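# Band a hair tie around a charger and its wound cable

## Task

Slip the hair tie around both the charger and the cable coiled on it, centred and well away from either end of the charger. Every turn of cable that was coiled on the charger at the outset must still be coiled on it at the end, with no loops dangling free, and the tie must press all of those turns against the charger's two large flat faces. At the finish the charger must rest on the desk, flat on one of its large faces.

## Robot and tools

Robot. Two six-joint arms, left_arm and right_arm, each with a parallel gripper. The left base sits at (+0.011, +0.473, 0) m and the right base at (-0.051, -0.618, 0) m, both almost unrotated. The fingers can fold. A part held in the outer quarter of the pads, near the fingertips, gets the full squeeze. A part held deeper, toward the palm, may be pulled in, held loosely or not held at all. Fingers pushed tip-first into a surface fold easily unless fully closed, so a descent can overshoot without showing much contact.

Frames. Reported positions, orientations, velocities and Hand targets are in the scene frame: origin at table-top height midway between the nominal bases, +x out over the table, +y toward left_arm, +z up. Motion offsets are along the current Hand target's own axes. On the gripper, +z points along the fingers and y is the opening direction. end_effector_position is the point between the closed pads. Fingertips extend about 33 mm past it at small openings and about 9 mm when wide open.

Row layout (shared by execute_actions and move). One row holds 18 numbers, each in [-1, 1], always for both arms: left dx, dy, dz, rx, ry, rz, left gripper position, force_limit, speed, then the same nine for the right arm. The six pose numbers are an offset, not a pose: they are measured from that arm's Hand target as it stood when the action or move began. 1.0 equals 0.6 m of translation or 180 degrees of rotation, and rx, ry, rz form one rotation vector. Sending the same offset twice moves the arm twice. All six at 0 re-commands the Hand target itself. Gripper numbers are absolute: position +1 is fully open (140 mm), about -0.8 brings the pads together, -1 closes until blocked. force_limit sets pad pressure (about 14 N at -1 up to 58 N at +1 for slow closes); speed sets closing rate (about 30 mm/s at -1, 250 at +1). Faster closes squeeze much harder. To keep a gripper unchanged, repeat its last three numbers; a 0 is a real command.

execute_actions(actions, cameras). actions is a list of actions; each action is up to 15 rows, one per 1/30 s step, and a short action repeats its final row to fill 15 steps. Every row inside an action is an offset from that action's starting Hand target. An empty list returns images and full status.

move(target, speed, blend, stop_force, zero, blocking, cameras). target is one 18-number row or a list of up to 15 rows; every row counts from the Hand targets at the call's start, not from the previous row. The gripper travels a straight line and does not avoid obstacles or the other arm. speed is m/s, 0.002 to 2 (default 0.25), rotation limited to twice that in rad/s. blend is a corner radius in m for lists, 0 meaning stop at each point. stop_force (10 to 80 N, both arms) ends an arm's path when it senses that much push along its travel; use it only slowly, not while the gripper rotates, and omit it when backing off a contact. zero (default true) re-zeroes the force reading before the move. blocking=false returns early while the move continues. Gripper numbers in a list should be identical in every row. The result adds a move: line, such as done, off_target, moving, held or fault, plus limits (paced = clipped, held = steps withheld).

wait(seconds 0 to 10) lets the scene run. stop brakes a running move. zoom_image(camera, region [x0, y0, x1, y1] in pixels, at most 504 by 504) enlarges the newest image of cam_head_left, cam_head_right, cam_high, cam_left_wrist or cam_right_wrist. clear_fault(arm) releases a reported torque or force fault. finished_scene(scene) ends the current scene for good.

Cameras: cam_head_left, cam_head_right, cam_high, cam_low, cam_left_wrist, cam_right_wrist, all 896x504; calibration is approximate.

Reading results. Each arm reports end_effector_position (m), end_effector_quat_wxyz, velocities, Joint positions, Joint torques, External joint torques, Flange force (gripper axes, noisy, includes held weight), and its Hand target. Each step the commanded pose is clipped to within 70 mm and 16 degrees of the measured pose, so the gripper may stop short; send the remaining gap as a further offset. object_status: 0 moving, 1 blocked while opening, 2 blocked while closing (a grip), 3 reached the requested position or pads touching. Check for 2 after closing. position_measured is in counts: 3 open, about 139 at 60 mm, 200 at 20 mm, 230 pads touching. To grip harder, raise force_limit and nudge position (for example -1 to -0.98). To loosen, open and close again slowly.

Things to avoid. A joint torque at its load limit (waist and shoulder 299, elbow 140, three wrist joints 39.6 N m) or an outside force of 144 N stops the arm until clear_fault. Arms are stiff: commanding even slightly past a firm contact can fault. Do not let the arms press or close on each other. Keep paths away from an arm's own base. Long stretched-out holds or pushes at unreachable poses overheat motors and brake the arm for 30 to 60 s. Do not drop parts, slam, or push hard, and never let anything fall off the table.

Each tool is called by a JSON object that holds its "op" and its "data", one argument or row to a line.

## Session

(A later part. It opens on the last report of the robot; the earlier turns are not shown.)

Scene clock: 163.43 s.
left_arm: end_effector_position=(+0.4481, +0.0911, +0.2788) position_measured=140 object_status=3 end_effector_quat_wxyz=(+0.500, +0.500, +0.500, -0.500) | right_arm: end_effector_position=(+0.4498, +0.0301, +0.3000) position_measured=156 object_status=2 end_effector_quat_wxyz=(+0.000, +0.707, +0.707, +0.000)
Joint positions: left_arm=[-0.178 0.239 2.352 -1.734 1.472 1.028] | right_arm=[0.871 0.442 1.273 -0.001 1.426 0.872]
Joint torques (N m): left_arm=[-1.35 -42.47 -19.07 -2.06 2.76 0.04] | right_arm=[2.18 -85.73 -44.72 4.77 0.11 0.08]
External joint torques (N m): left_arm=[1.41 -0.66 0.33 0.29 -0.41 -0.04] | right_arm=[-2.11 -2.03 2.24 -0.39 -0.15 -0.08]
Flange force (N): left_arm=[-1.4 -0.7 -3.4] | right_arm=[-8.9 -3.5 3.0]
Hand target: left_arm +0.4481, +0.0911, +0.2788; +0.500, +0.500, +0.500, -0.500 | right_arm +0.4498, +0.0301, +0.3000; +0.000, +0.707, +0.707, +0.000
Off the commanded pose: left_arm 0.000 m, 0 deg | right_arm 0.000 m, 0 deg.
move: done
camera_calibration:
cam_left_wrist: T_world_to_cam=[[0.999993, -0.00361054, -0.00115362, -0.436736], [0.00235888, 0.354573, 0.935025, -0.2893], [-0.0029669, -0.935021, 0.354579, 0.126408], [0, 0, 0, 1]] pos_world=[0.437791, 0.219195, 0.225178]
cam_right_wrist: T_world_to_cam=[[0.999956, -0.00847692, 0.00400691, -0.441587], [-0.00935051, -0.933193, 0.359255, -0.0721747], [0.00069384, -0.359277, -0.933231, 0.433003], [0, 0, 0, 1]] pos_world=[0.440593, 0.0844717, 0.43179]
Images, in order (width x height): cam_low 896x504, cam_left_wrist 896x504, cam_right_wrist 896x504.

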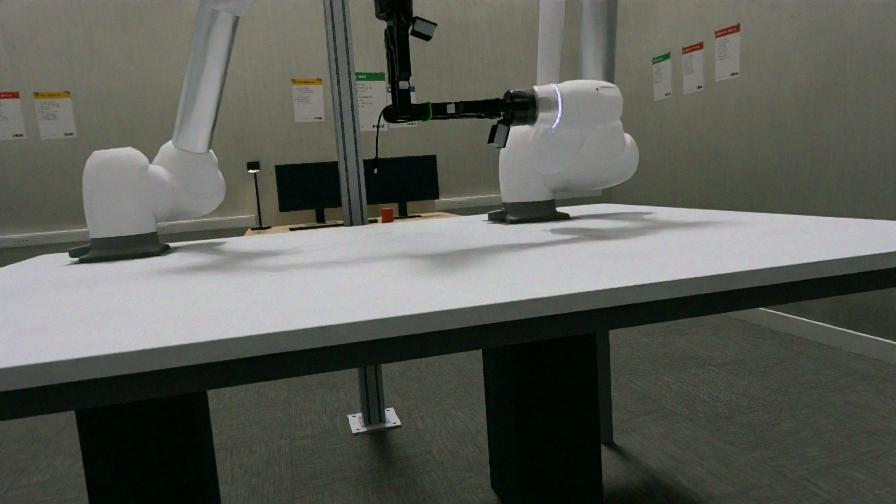

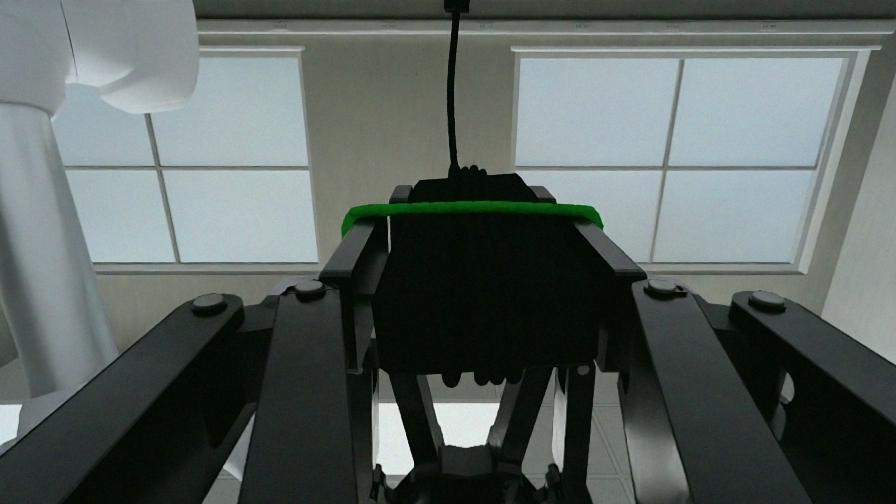

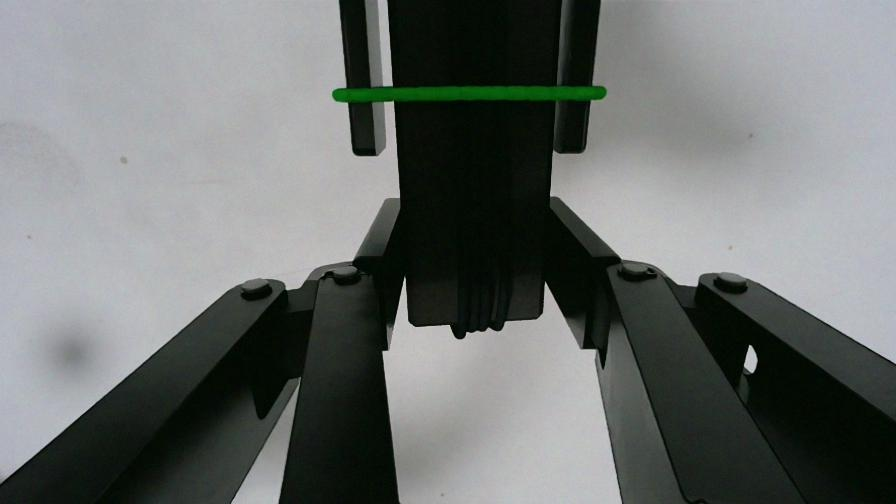

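{"op": "move", "data": {
  "target": [
    [0,0,0.01,0,0,0,-0.08,0.3,-1,0,0,0,0,0,0,-1,0.3,-1],
    [0,0,0.01,0,0,0,-1,-1,-1,0,0,0,0,0,0,-1,0.3,-1]
  ],
  "speed": 0.04,
  "cameras": ["cam_left_wrist","cam_low","cam_right_wrist"]
}}

{"op": "wait", "data": {
  "seconds": 0.6
}}

{"op": "zoom_image", "data": {
  "camera": "cam_right_wrist",
  "region": [300, 0, 640, 350]
}}

Scene clock: 166.17 s.
left_arm: end_effector_position=(+0.4483, +0.0850, +0.2789) position_measured=153 object_status=2 end_effector_quat_wxyz=(+0.500, +0.500, +0.500, -0.500) | right_arm: end_effector_position=(+0.4497, +0.0302, +0.3000) position_measured=156 object_status=2 end_effector_quat_wxyz=(+0.000, +0.707, +0.707, +0.000)
Joint positions: left_arm=[-0.191 0.239 2.351 -1.746 1.465 1.029] | right_arm=[0.871 0.442 1.273 -0.001 1.426 0.872]
Joint torques (N m): left_arm=[-17.6 -45.73 -9.64 6.08 7.91 0.13] | right_arm=[-5.51 -82.32 -55.92 1.93 -9.24 0]
External joint torques (N m): left_arm=[17.63 2.15 -9.25 -7.9 -5.54 -0.13] | right_arm=[5.4 -5.29 13.48 2.45 9.2 0]
Flange force (N): left_arm=[-1.2 22.8 -15.3] | right_arm=[-23.3 -26.3 2.7]
Hand target: left_arm +0.4481, +0.0851, +0.2788; +0.500, +0.500, +0.500, -0.500 | right_arm +0.4498, +0.0301, +0.3000; +0.000, +0.707, +0.707, +0.000
Off the commanded pose: left_arm 0.000 m, 0 deg | right_arm 0.000 m, 0 deg.
move: done
camera_calibration:
cam_left_wrist: T_world_to_cam=[[0.999995, -0.00303835, -0.00104137, -0.437109], [0.00205104, 0.354574, 0.935026, -0.287038], [-0.0024717, -0.935023, 0.354578, 0.120581], [0, 0, 0, 1]] pos_world=[0.437993, 0.213194, 0.225178]
cam_right_wrist: T_world_to_cam=[[0.999957, -0.00838416, 0.0039709, -0.44148], [-0.00925094, -0.933227, 0.359168, -0.0722149], [0.000694428, -0.359189, -0.933265, 0.433103], [0, 0, 0, 1]] pos_world=[0.440492, 0.0844717, 0.43189]
Images, in order (width x height): cam_low 896x504, cam_left_wrist 896x504, cam_right_wrist 896x504.

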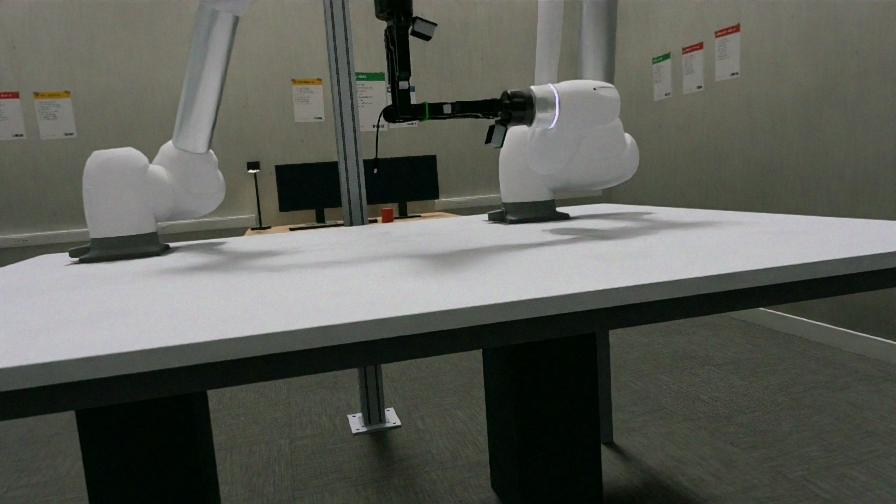

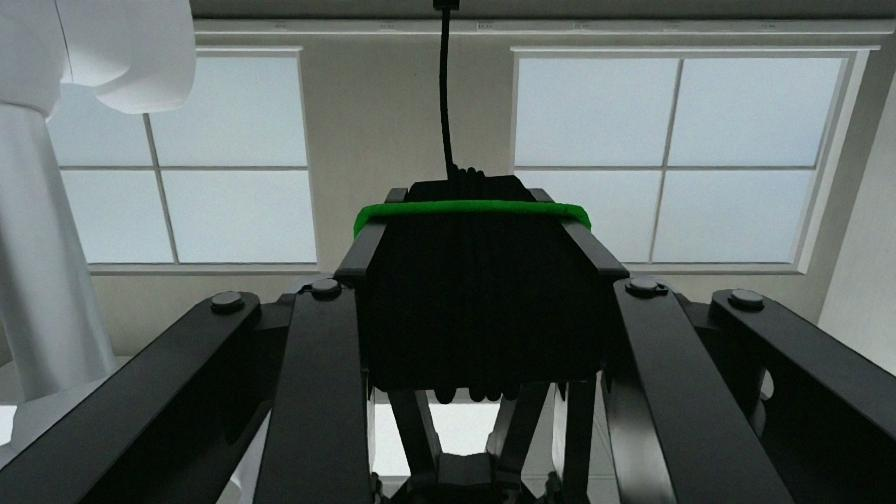

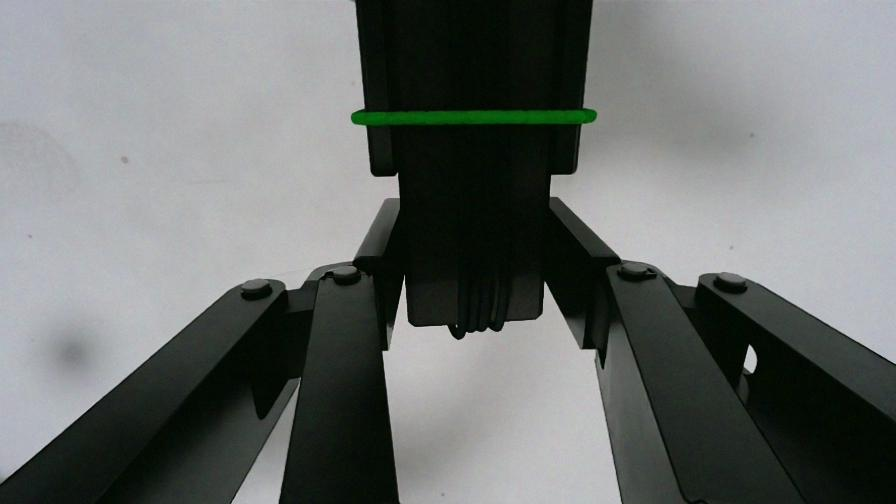

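Scene clock: 166.77 s.
left_arm: end_effector_position=(+0.4481, +0.0851, +0.2788) position_measured=153 object_status=2 end_effector_quat_wxyz=(+0.500, +0.500, +0.500, -0.500) | right_arm: end_effector_position=(+0.4497, +0.0302, +0.3000) position_measured=156 object_status=2 end_effector_quat_wxyz=(+0.000, +0.707, +0.707, +0.000)
Joint positions: left_arm=[-0.191 0.239 2.351 -1.746 1.465 1.029] | right_arm=[0.871 0.442 1.273 -0.001 1.426 0.872]
Joint torques (N m): left_arm=[-19.01 -46.47 -7.96 7.32 8.55 0.18] | right_arm=[-7.99 -82.02 -56.88 0.69 -9.82 0.06]
External joint torques (N m): left_arm=[18.92 3.7 -10.84 -9.12 -6.2 -0.18] | right_arm=[8.04 -5.54 14.43 3.7 9.78 -0.06]
Flange force (N): left_arm=[0.9 27.5 -14.5] | right_arm=[-23.1 -30.1 3.0]
Hand target: left_arm +0.4481, +0.0851, +0.2788; +0.500, +0.500, +0.500, -0.500 | right_arm +0.4498, +0.0301, +0.3000; +0.000, +0.707, +0.707, +0.000
Tool commands: left_gripper/position=-1.0 left_gripper/force_limit=-1.0 left_gripper/speed=-1.0 right_gripper/position=-1.0 right_gripper/force_limit=+0.3 right_gripper/speed=-1.0
Off the commanded pose: left_arm 0.000 m, 0 deg | right_arm 0.000 m, 0 deg.
wait: 0.60 s; at rest by 0.17 s

Scaled by 1.440 from the camera's 896x504 image, which has a finer 1280x720 frame.
This view is cut from an older image: the scene may have changed since it was taken.

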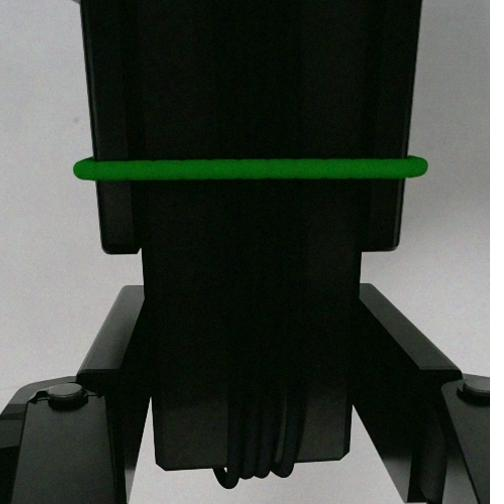

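{"op": "move", "data": {
  "target": [0,0.0015,-0.001,0,0,0,-1,-1,-1,0,0,0,0,0,0,-1,0.3,-1],
  "speed": 0.01
}}

Scene clock: 167.70 s.
left_arm: end_effector_position=(+0.4489, +0.0856, +0.2788) position_measured=153 object_status=2 end_effector_quat_wxyz=(+0.500, +0.500, +0.500, -0.500) | right_arm: end_effector_position=(+0.4497, +0.0301, +0.3000) position_measured=156 object_status=2 end_effector_quat_wxyz=(+0.000, +0.707, +0.707, +0.000)
Joint positions: left_arm=[-0.19 0.24 2.349 -1.744 1.466 1.028] | right_arm=[0.871 0.442 1.273 -0.001 1.426 0.872]
Joint torques (N m): left_arm=[-5.35 -43.71 -12.55 2.87 5.49 0.09] | right_arm=[-7 -85.66 -47.61 0.51 -2.01 -0.24]
External joint torques (N m): left_arm=[5.3 0.75 -6.24 -4.67 -3.15 -0.09] | right_arm=[7.25 -1.98 5.21 3.88 1.97 0.24]
Flange force (N): left_arm=[-2.1 11.9 2.3] | right_arm=[-5.7 -15.9 3.7]
Hand target: left_arm +0.4490, +0.0857, +0.2788; +0.500, +0.500, +0.500, -0.500 | right_arm +0.4498, +0.0301, +0.3000; +0.000, +0.707, +0.707, +0.000
Off the commanded pose: left_arm 0.000 m, 0 deg | right_arm 0.000 m, 0 deg.
move: done

{"op": "move", "data": {
  "target": [
    [0,0,0,0,0,0,-1,-1,-1,0,0,0,0,0,0,-0.1,0.3,-1],
    [0,0,0,0,0,0,-1,-1,-1,0,0,-0.2167,0,0,0,-0.1,0.3,-1]
  ],
  "speed": [0.05,0.15],
  "cameras": ["cam_left_wrist","cam_low","cam_right_wrist"]
}}

{"op": "zoom_image", "data": {
  "camera": "cam_low",
  "region": [340, 60, 500, 180]
}}

{"op": "zoom_image", "data": {
  "camera": "cam_right_wrist",
  "region": [340, 0, 640, 350]
}}

Scene clock: 171.03 s.
left_arm: end_effector_position=(+0.4490, +0.0857, +0.2788) position_measured=153 object_status=2 end_effector_quat_wxyz=(+0.500, +0.500, +0.500, -0.500) | right_arm: end_effector_position=(+0.4497, +0.0302, +0.4299) position_measured=141 object_status=3 end_effector_quat_wxyz=(+0.000, +0.707, +0.707, +0.000)
Joint positions: left_arm=[-0.19 0.24 2.349 -1.744 1.466 1.028] | right_arm=[0.871 0.435 1.05 -0.001 1.656 0.872]
Joint torques (N m): left_arm=[-0.33 -44 -20.16 -2.77 3.78 -0.09] | right_arm=[1.6 -82.97 -42.31 4.63 0.21 0.06]
External joint torques (N m): left_arm=[0.25 1.18 1.33 0.97 -1.44 0.1] | right_arm=[-1.33 -4.26 -0.37 -0.22 -0.26 -0.06]
Flange force (N): left_arm=[2.3 -0.7 -0.9] | right_arm=[-6.7 -3.1 0.4]
Hand target: left_arm +0.4490, +0.0857, +0.2788; +0.500, +0.500, +0.500, -0.500 | right_arm +0.4497, +0.0302, +0.4300; +0.000, +0.707, +0.707, +0.000
Off the commanded pose: left_arm 0.000 m, 0 deg | right_arm 0.000 m, 0 deg.
move: done
camera_calibration:
cam_left_wrist: T_world_to_cam=[[0.999993, -0.00361054, -0.00115362, -0.437656], [0.00235888, 0.354573, 0.935025, -0.287388], [-0.0029669, -0.935021, 0.354579, 0.121361], [0, 0, 0, 1]] pos_world=[0.438691, 0.213795, 0.225178]
cam_right_wrist: T_world_to_cam=[[0.999956, -0.00847692, 0.00400691, -0.442007], [-0.00935051, -0.933193, 0.359255, -0.118785], [0.00069384, -0.359277, -0.933231, 0.554359], [0, 0, 0, 1]] pos_world=[0.440493, 0.0845717, 0.56179]
Images, in order (width x height): cam_low 896x504, cam_left_wrist 896x504, cam_right_wrist 896x504.

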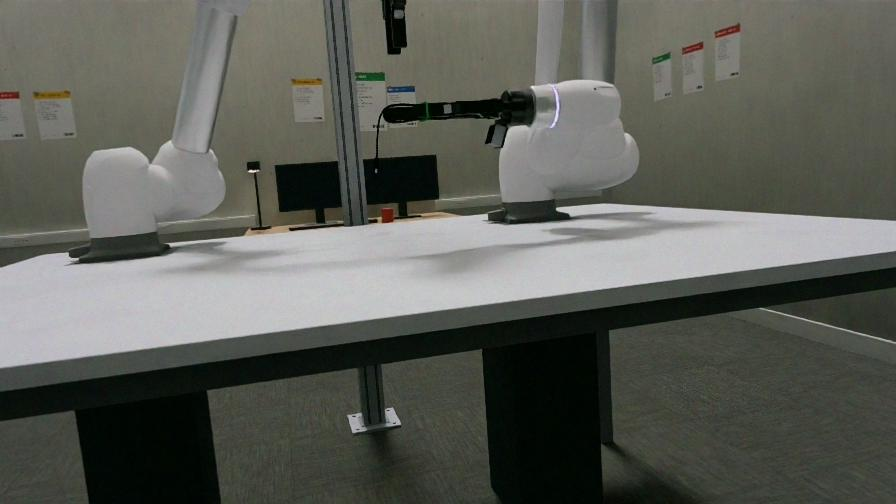

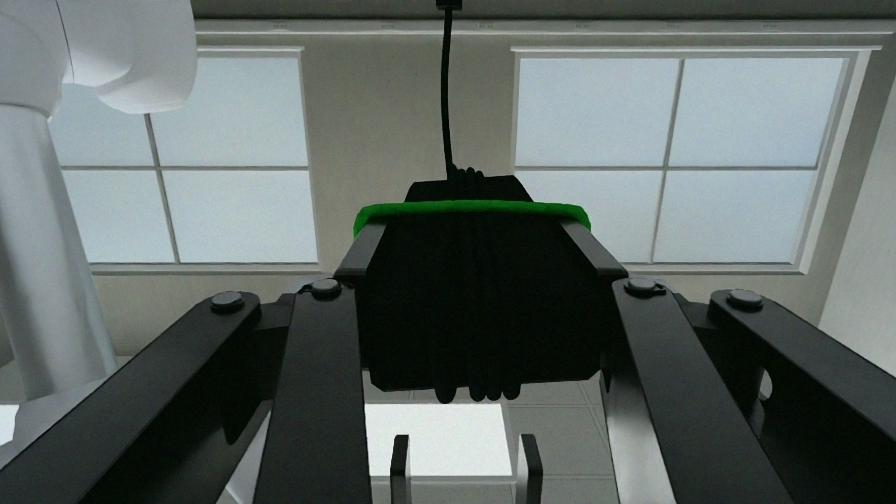

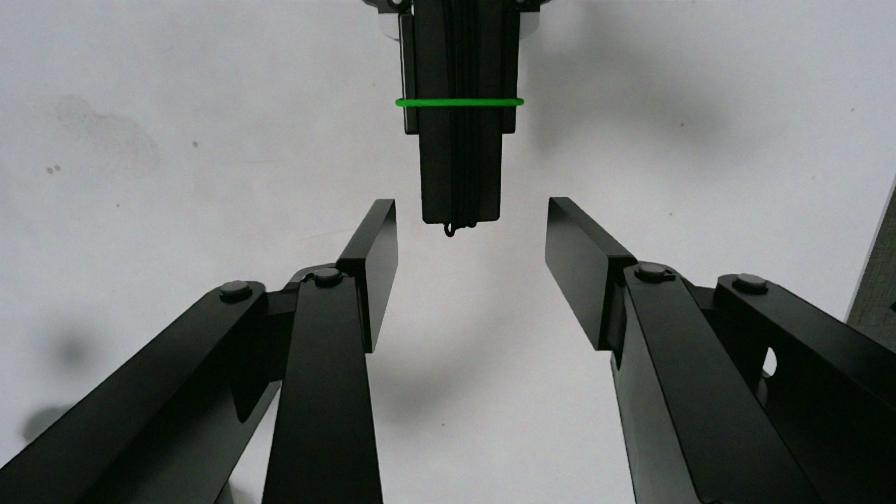

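Scaled by 3.150 from the camera's 896x504 image, which has a finer 1280x720 frame.

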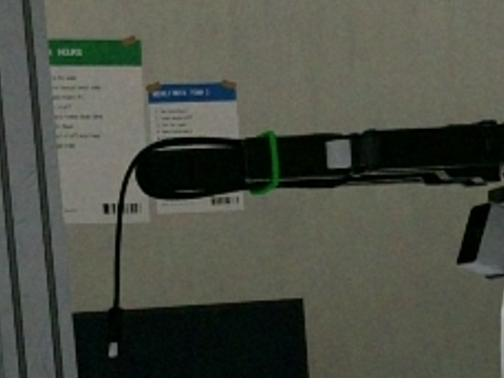

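Scaled by 1.440 from the camera's 896x504 image, which has a finer 1280x720 frame.

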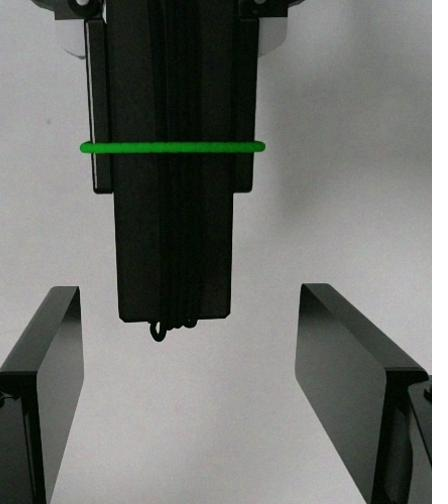

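{"op": "move", "data": {
  "target": [-0.0353,0.285,0.1927,0,0,0,-1,-1,-1,-0.4667,-0.0833,0.0167,-0.5,0,0,-0.1,0.3,-1],
  "speed": 0.3,
  "cameras": ["all"]
}}

Scene clock: 174.47 s.
left_arm: end_effector_position=(+0.6199, -0.0301, +0.3001) position_measured=153 object_status=2 end_effector_quat_wxyz=(+0.500, +0.500, +0.500, -0.500) | right_arm: end_effector_position=(+0.3995, -0.2498, +0.4201) position_measured=141 object_status=3 end_effector_quat_wxyz=(+0.500, +0.500, +0.500, +0.500)
Joint positions: left_arm=[-0.314 0.43 1.98 -1.818 1.355 0.866] | right_arm=[1.171 -0.081 2.33 -1.83 1.263 2.289]
Joint torques (N m): left_arm=[-1.12 -70.16 -27.45 -3.51 3.44 -0.07] | right_arm=[2.1 -21.36 -32.68 -2.86 2.2 0.08]
External joint torques (N m): left_arm=[1.11 1.51 1.84 1.08 -1.34 0.07] | right_arm=[-2.07 -2.01 0.77 -0.03 -0.34 -0.03]
Flange force (N): left_arm=[2.0 -0.9 -2.0] | right_arm=[-6.8 2.3 4.2]
Hand target: left_arm +0.6199, -0.0301, +0.3001; +0.500, +0.500, +0.500, -0.500 | right_arm +0.3995, -0.2498, +0.4201; +0.500, +0.500, +0.500, +0.500
Off the commanded pose: left_arm 0.000 m, 0 deg | right_arm 0.000 m, 0 deg.
move: done
camera_calibration:
cam_left_wrist: T_world_to_cam=[[0.999993, -0.00361054, -0.00115362, -0.608948], [0.00235888, 0.354573, 0.935025, -0.266554], [-0.0029669, -0.935021, 0.354579, 0.00607562], [0, 0, 0, 1]] pos_world=[0.609591, 0.0979951, 0.246378]
cam_right_wrist: T_world_to_cam=[[-0.00405355, -0.00717548, 0.999966, -0.411093], [-0.359669, -0.933044, -0.00815326, -0.082743], [0.933071, -0.35969, 0.00120135, -0.320487], [0, 0, 0, 1]] pos_world=[0.267611, -0.195428, 0.41079]

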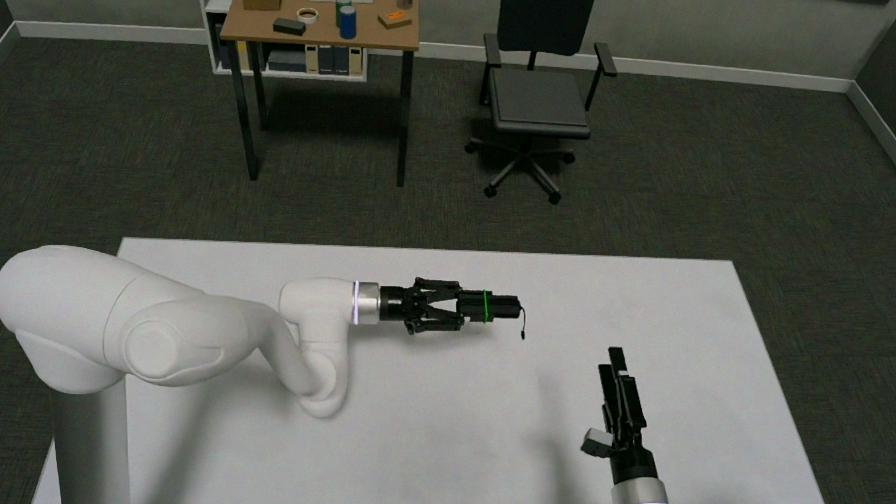

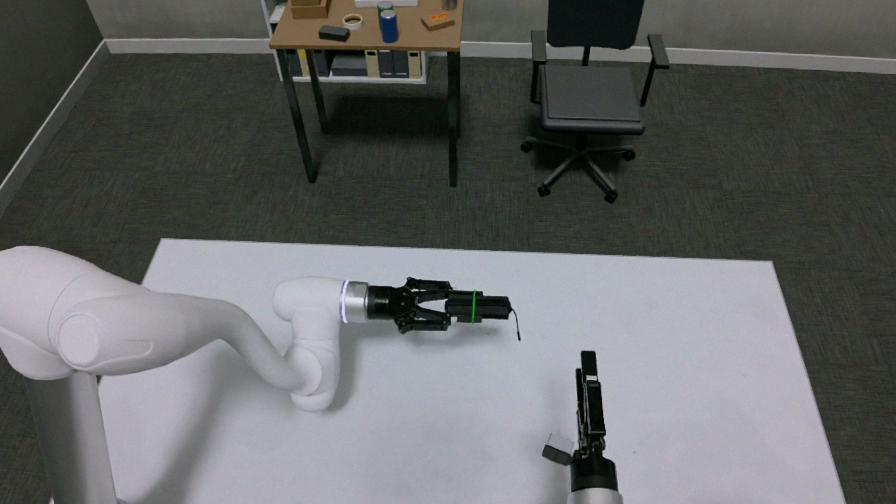

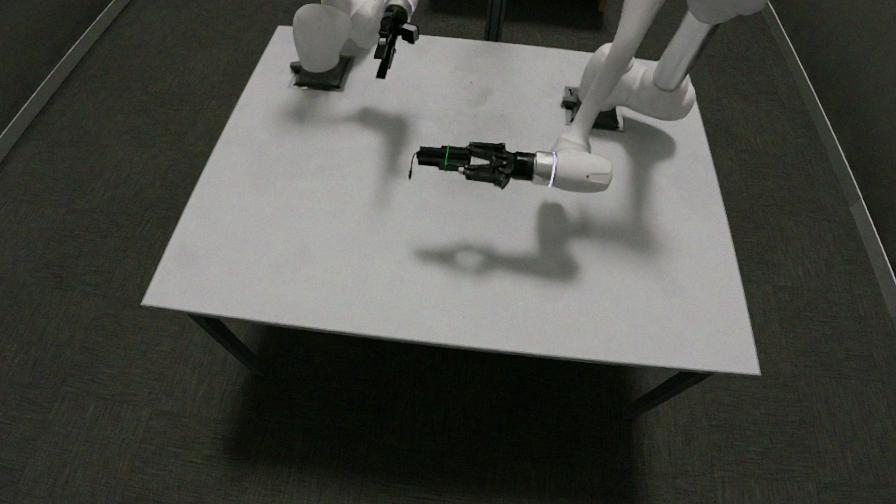

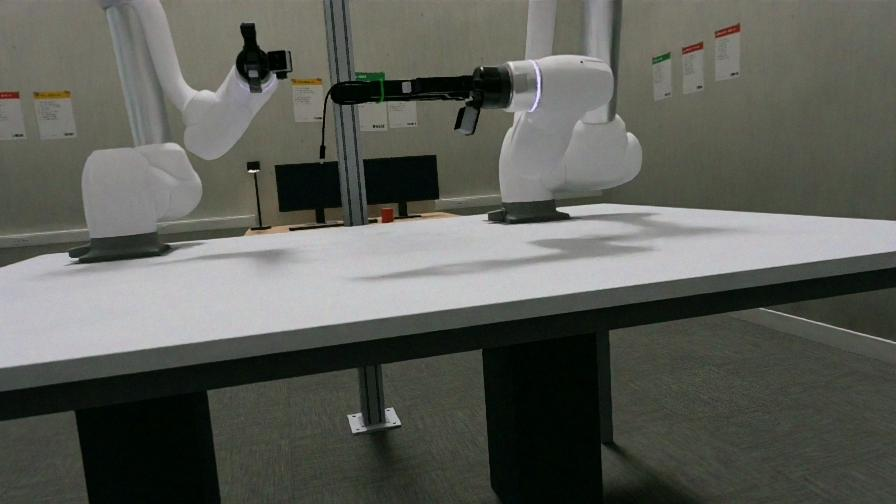

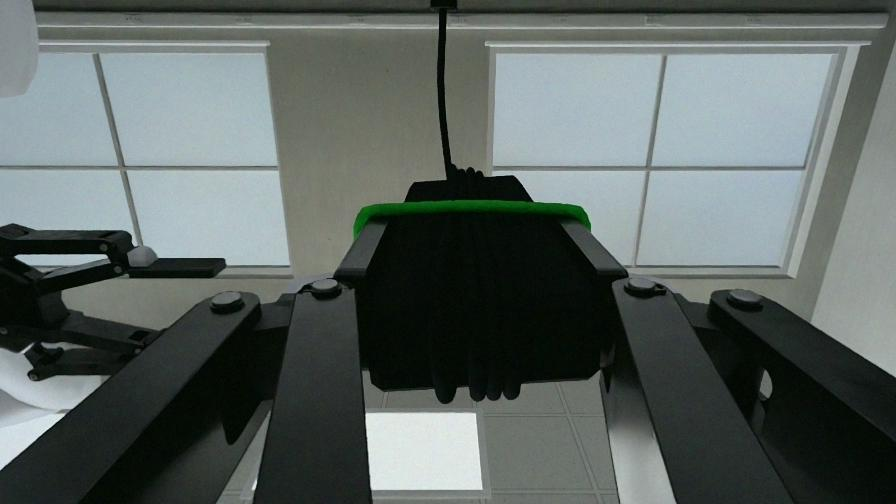

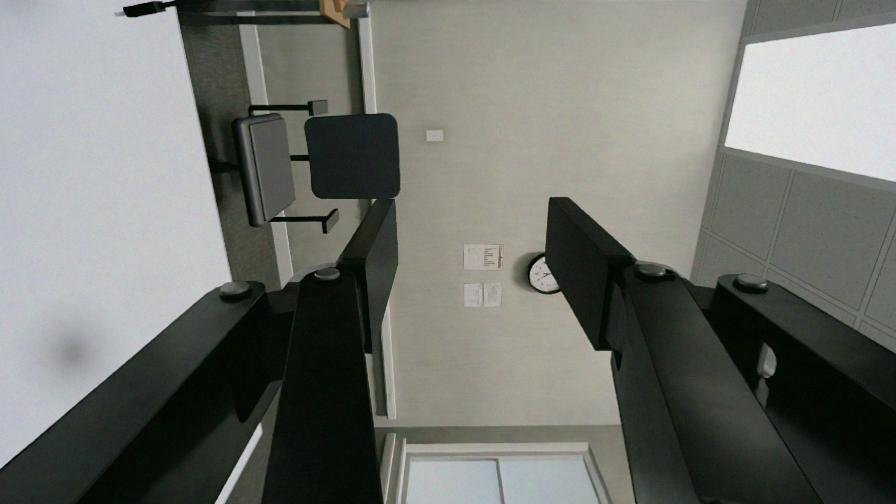

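{"op": "move", "data": {
  "target": [0,0,0,0,0,0,-1,-1,-1,0.348,-0.2002,0.2175,0,0,0,0.1,0.3,-1],
  "speed": 0.25,
  "cameras": ["cam_right_wrist","cam_low","cam_high","cam_head_left"]
}}

{"op": "zoom_image", "data": {
  "camera": "cam_right_wrist",
  "region": [340, 0, 640, 300]
}}

{"op": "zoom_image", "data": {
  "camera": "cam_high",
  "region": [380, 100, 540, 200]
}}

{"op": "zoom_image", "data": {
  "camera": "cam_low",
  "region": [310, 40, 470, 150]
}}

Scene clock: 176.50 s.
left_arm: end_effector_position=(+0.6199, -0.0301, +0.3001) position_measured=153 object_status=2 end_effector_quat_wxyz=(+0.500, +0.500, +0.500, -0.500) | right_arm: end_effector_position=(+0.5302, -0.0412, +0.3000) position_measured=117 object_status=3 end_effector_quat_wxyz=(+0.500, +0.500, +0.500, +0.500)
Joint positions: left_arm=[-0.314 0.43 1.98 -1.818 1.355 0.866] | right_arm=[1.108 0.425 1.989 -1.927 1.271 2.468]
Joint torques (N m): left_arm=[-0.42 -70.43 -27.5 -3.47 3.49 -0.07] | right_arm=[1.41 -66.62 -27.66 -2.52 2.47 0.14]
External joint torques (N m): left_arm=[0.4 1.73 1.85 1.03 -1.39 0.07] | right_arm=[-1.49 -3.79 1.03 -0.16 -0.26 -0.09]
Flange force (N): left_arm=[2.2 -1.1 -0.8] | right_arm=[-7.1 4.8 0.0]
Hand target: left_arm +0.6199, -0.0301, +0.3001; +0.500, +0.500, +0.500, -0.500 | right_arm +0.5302, -0.0411, +0.2999; +0.500, +0.500, +0.500, +0.500
Off the commanded pose: left_arm 0.000 m, 0 deg | right_arm 0.000 m, 0 deg.
move: done
camera_calibration:
cam_right_wrist: T_world_to_cam=[[-0.00405355, -0.00717548, 0.999966, -0.288971], [-0.359669, -0.933044, -0.00815326, 0.15792], [0.933071, -0.35969, 0.00120135, -0.367264], [0, 0, 0, 1]] pos_world=[0.398311, 0.0131715, 0.29069]
Images, in order (width x height): cam_head_left 896x504, cam_high 896x504, cam_low 896x504, cam_right_wrist 896x504.

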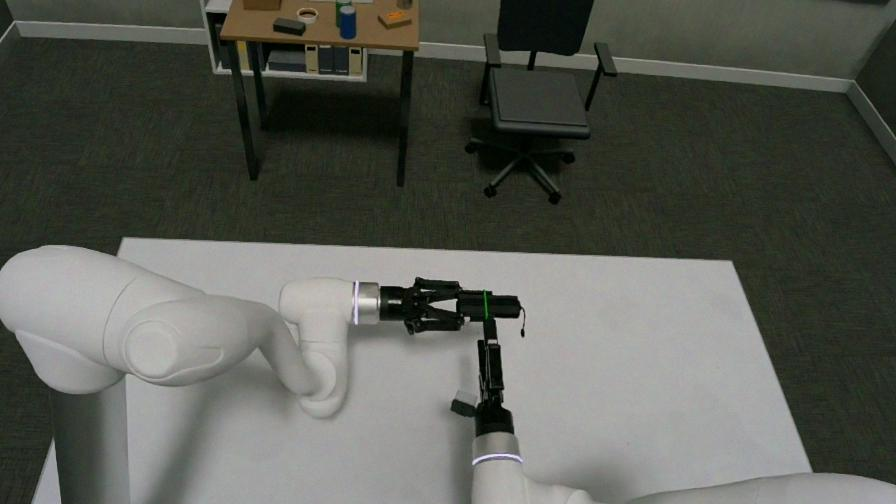

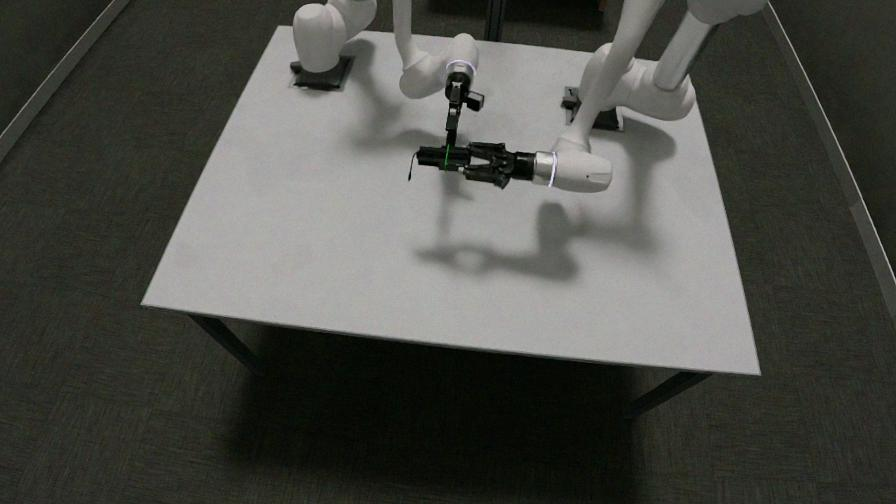

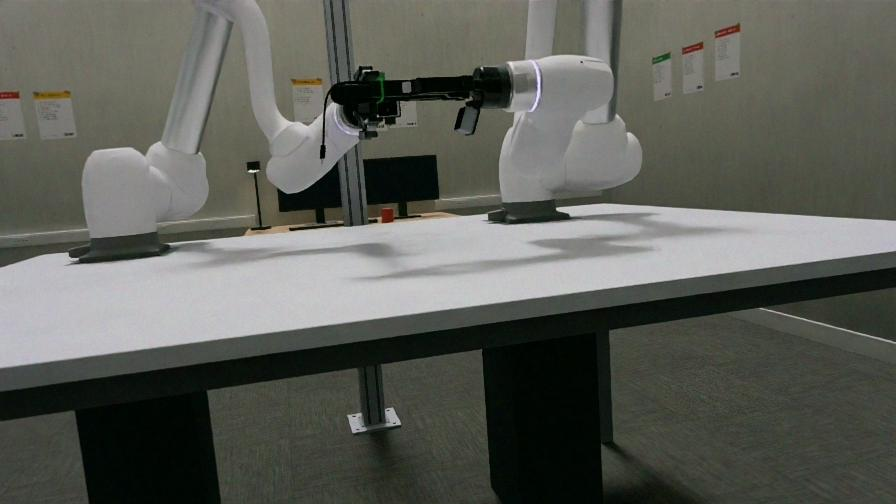

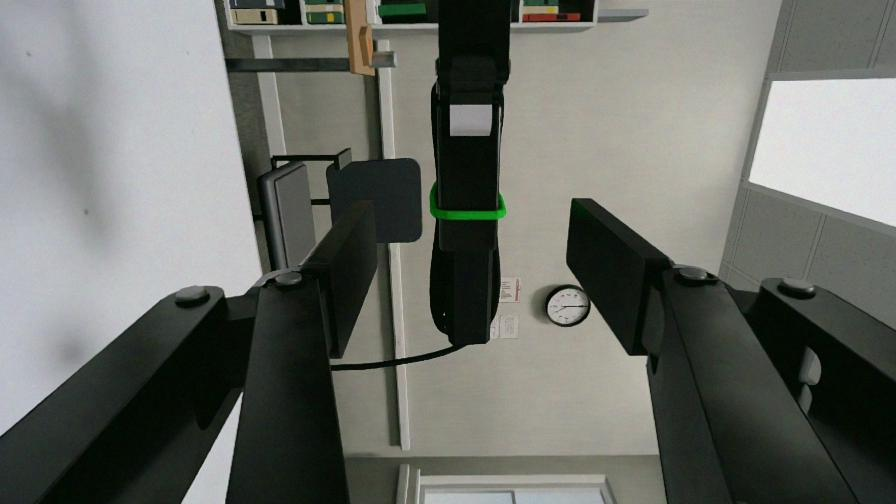

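Scaled by 1.680 from the camera's 896x504 image, which has a finer 1280x720 frame.

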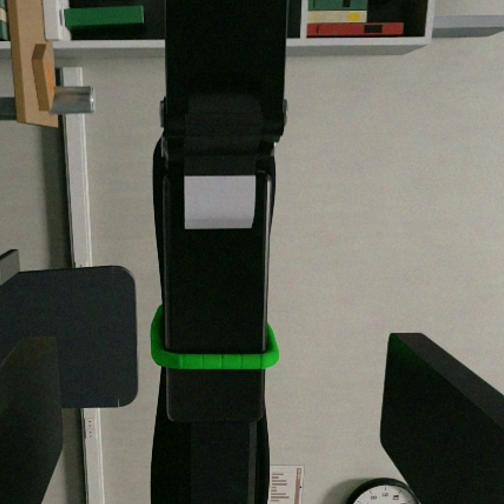

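Scaled by 3.150 from the camera's 896x504 image, which has a finer 1280x720 frame.

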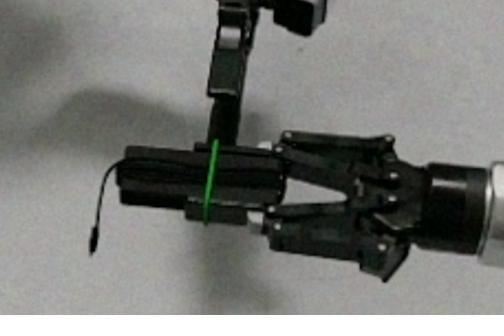

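Scaled by 3.150 from the camera's 896x504 image, which has a finer 1280x720 frame.

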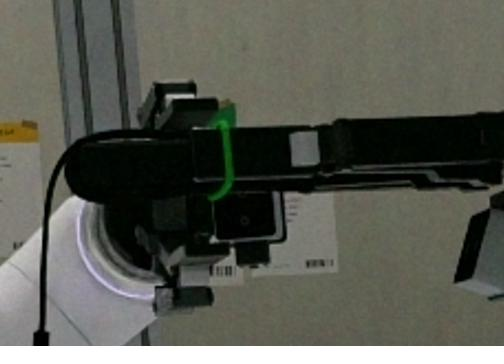

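{"op": "move", "data": {
  "target": [0,0,0,0,0,0,-1,-1,-1,0,0,0.1133,0,0,0,0.1,0.3,-1],
  "speed": 0.1,
  "cameras": ["cam_right_wrist","cam_low","cam_left_wrist","cam_high"]
}}

{"op": "zoom_image", "data": {
  "camera": "cam_right_wrist",
  "region": [300, 50, 640, 390]
}}

{"op": "zoom_image", "data": {
  "camera": "cam_low",
  "region": [310, 40, 470, 150]
}}

{"op": "zoom_image", "data": {
  "camera": "cam_high",
  "region": [380, 100, 540, 200]
}}

Scene clock: 178.33 s.
left_arm: end_effector_position=(+0.6199, -0.0301, +0.3001) position_measured=153 object_status=2 end_effector_quat_wxyz=(+0.500, +0.500, +0.500, -0.500) | right_arm: end_effector_position=(+0.5981, -0.0412, +0.3000) position_measured=117 object_status=3 end_effector_quat_wxyz=(+0.500, +0.500, +0.500, +0.500)
Joint positions: left_arm=[-0.314 0.43 1.98 -1.818 1.355 0.866] | right_arm=[1.016 0.46 1.929 -1.995 1.204 2.469]
Joint torques (N m): left_arm=[-0.2 -69.83 -27.46 -3.6 3.38 0.05] | right_arm=[2 -71.74 -29.17 -2.8 2.38 0.1]
External joint torques (N m): left_arm=[0.17 1.2 1.79 1.15 -1.28 -0.05] | right_arm=[-1.94 -3.31 1.29 -0.05 -0.17 -0.05]
Flange force (N): left_arm=[1.3 -1.5 -0.8] | right_arm=[-7.3 3.7 -0.4]
Hand target: left_arm +0.6199, -0.0301, +0.3001; +0.500, +0.500, +0.500, -0.500 | right_arm +0.5982, -0.0412, +0.3000; +0.500, +0.500, +0.500, +0.500
Off the commanded pose: left_arm 0.000 m, 0 deg | right_arm 0.000 m, 0 deg.
move: done
camera_calibration:
cam_left_wrist: T_world_to_cam=[[0.999993, -0.00361054, -0.00115362, -0.608948], [0.00235888, 0.354573, 0.935025, -0.266554], [-0.0029669, -0.935021, 0.354579, 0.00607562], [0, 0, 0, 1]] pos_world=[0.609591, 0.0979951, 0.246378]
cam_right_wrist: T_world_to_cam=[[-0.00408893, -0.007269, 0.999965, -0.288677], [-0.359668, -0.933044, -0.00825324, 0.182406], [0.933071, -0.35969, 0.00120072, -0.430713], [0, 0, 0, 1]] pos_world=[0.466311, 0.0131715, 0.29069]
Images, in order (width x height): cam_high 896x504, cam_low 896x504, cam_left_wrist 896x504, cam_right_wrist 896x504.

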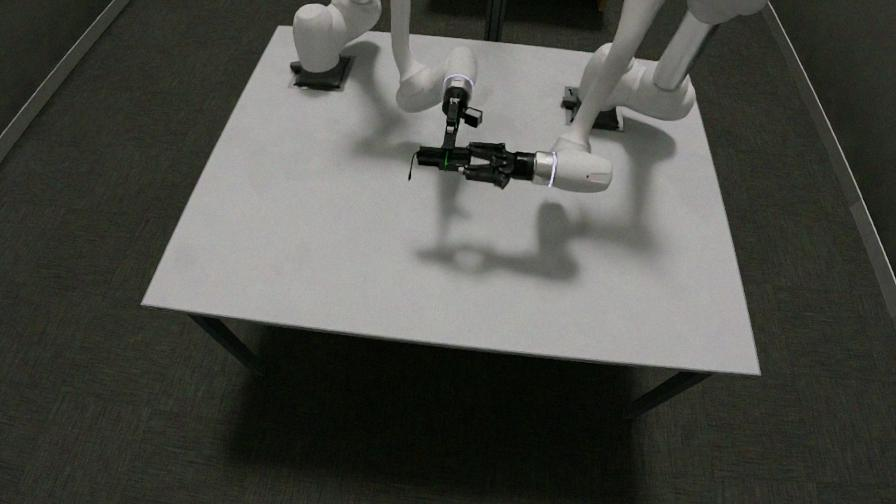

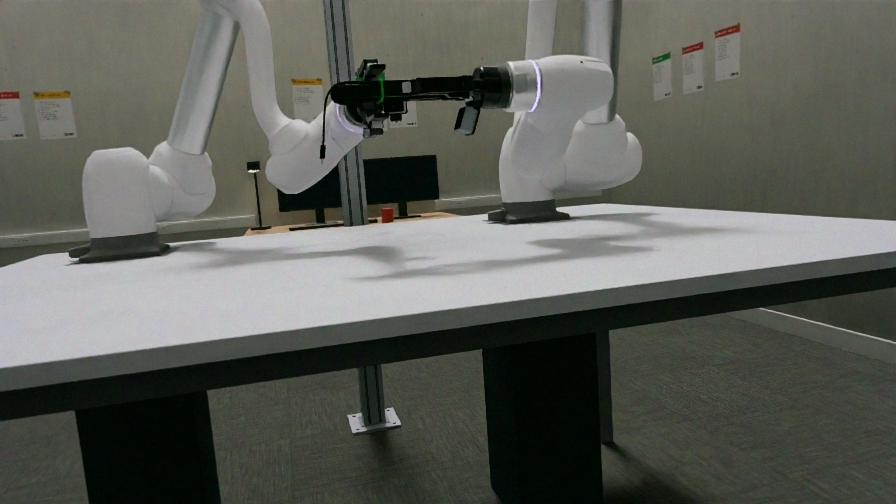

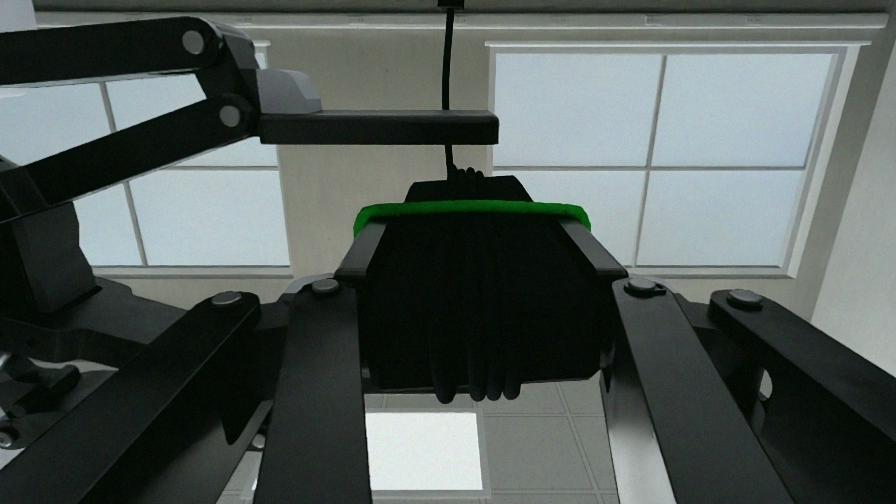

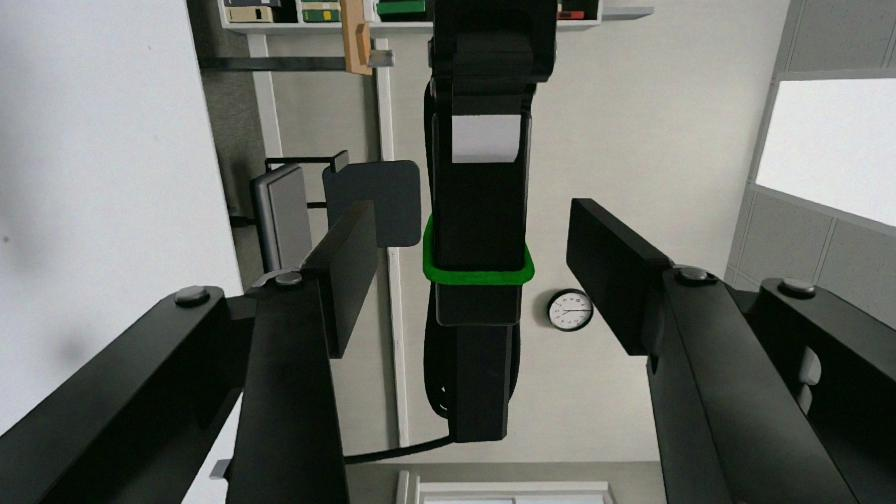

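Scaled by 1.482 from the camera's 896x504 image, which has a finer 1280x720 frame.

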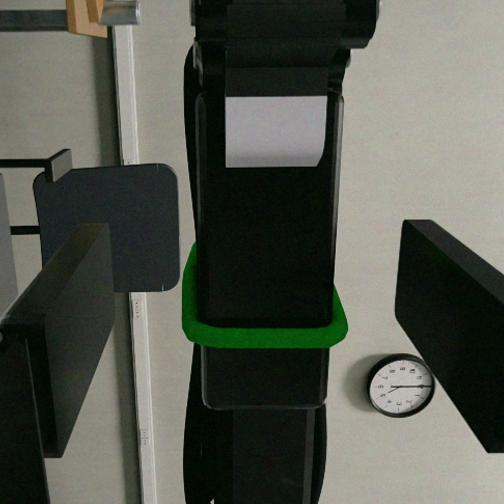

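Scaled by 3.150 from the camera's 896x504 image, which has a finer 1280x720 frame.

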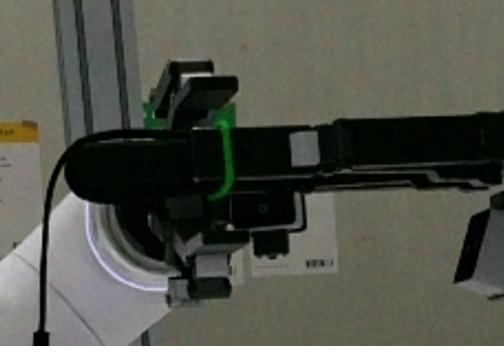

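Scaled by 3.150 from the camera's 896x504 image, which has a finer 1280x720 frame.

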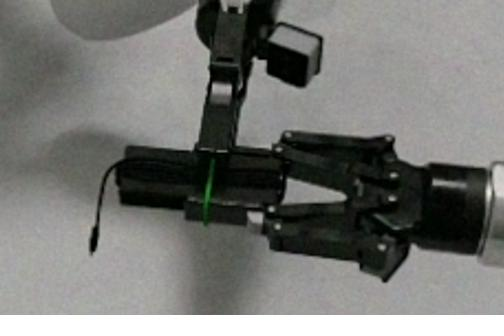

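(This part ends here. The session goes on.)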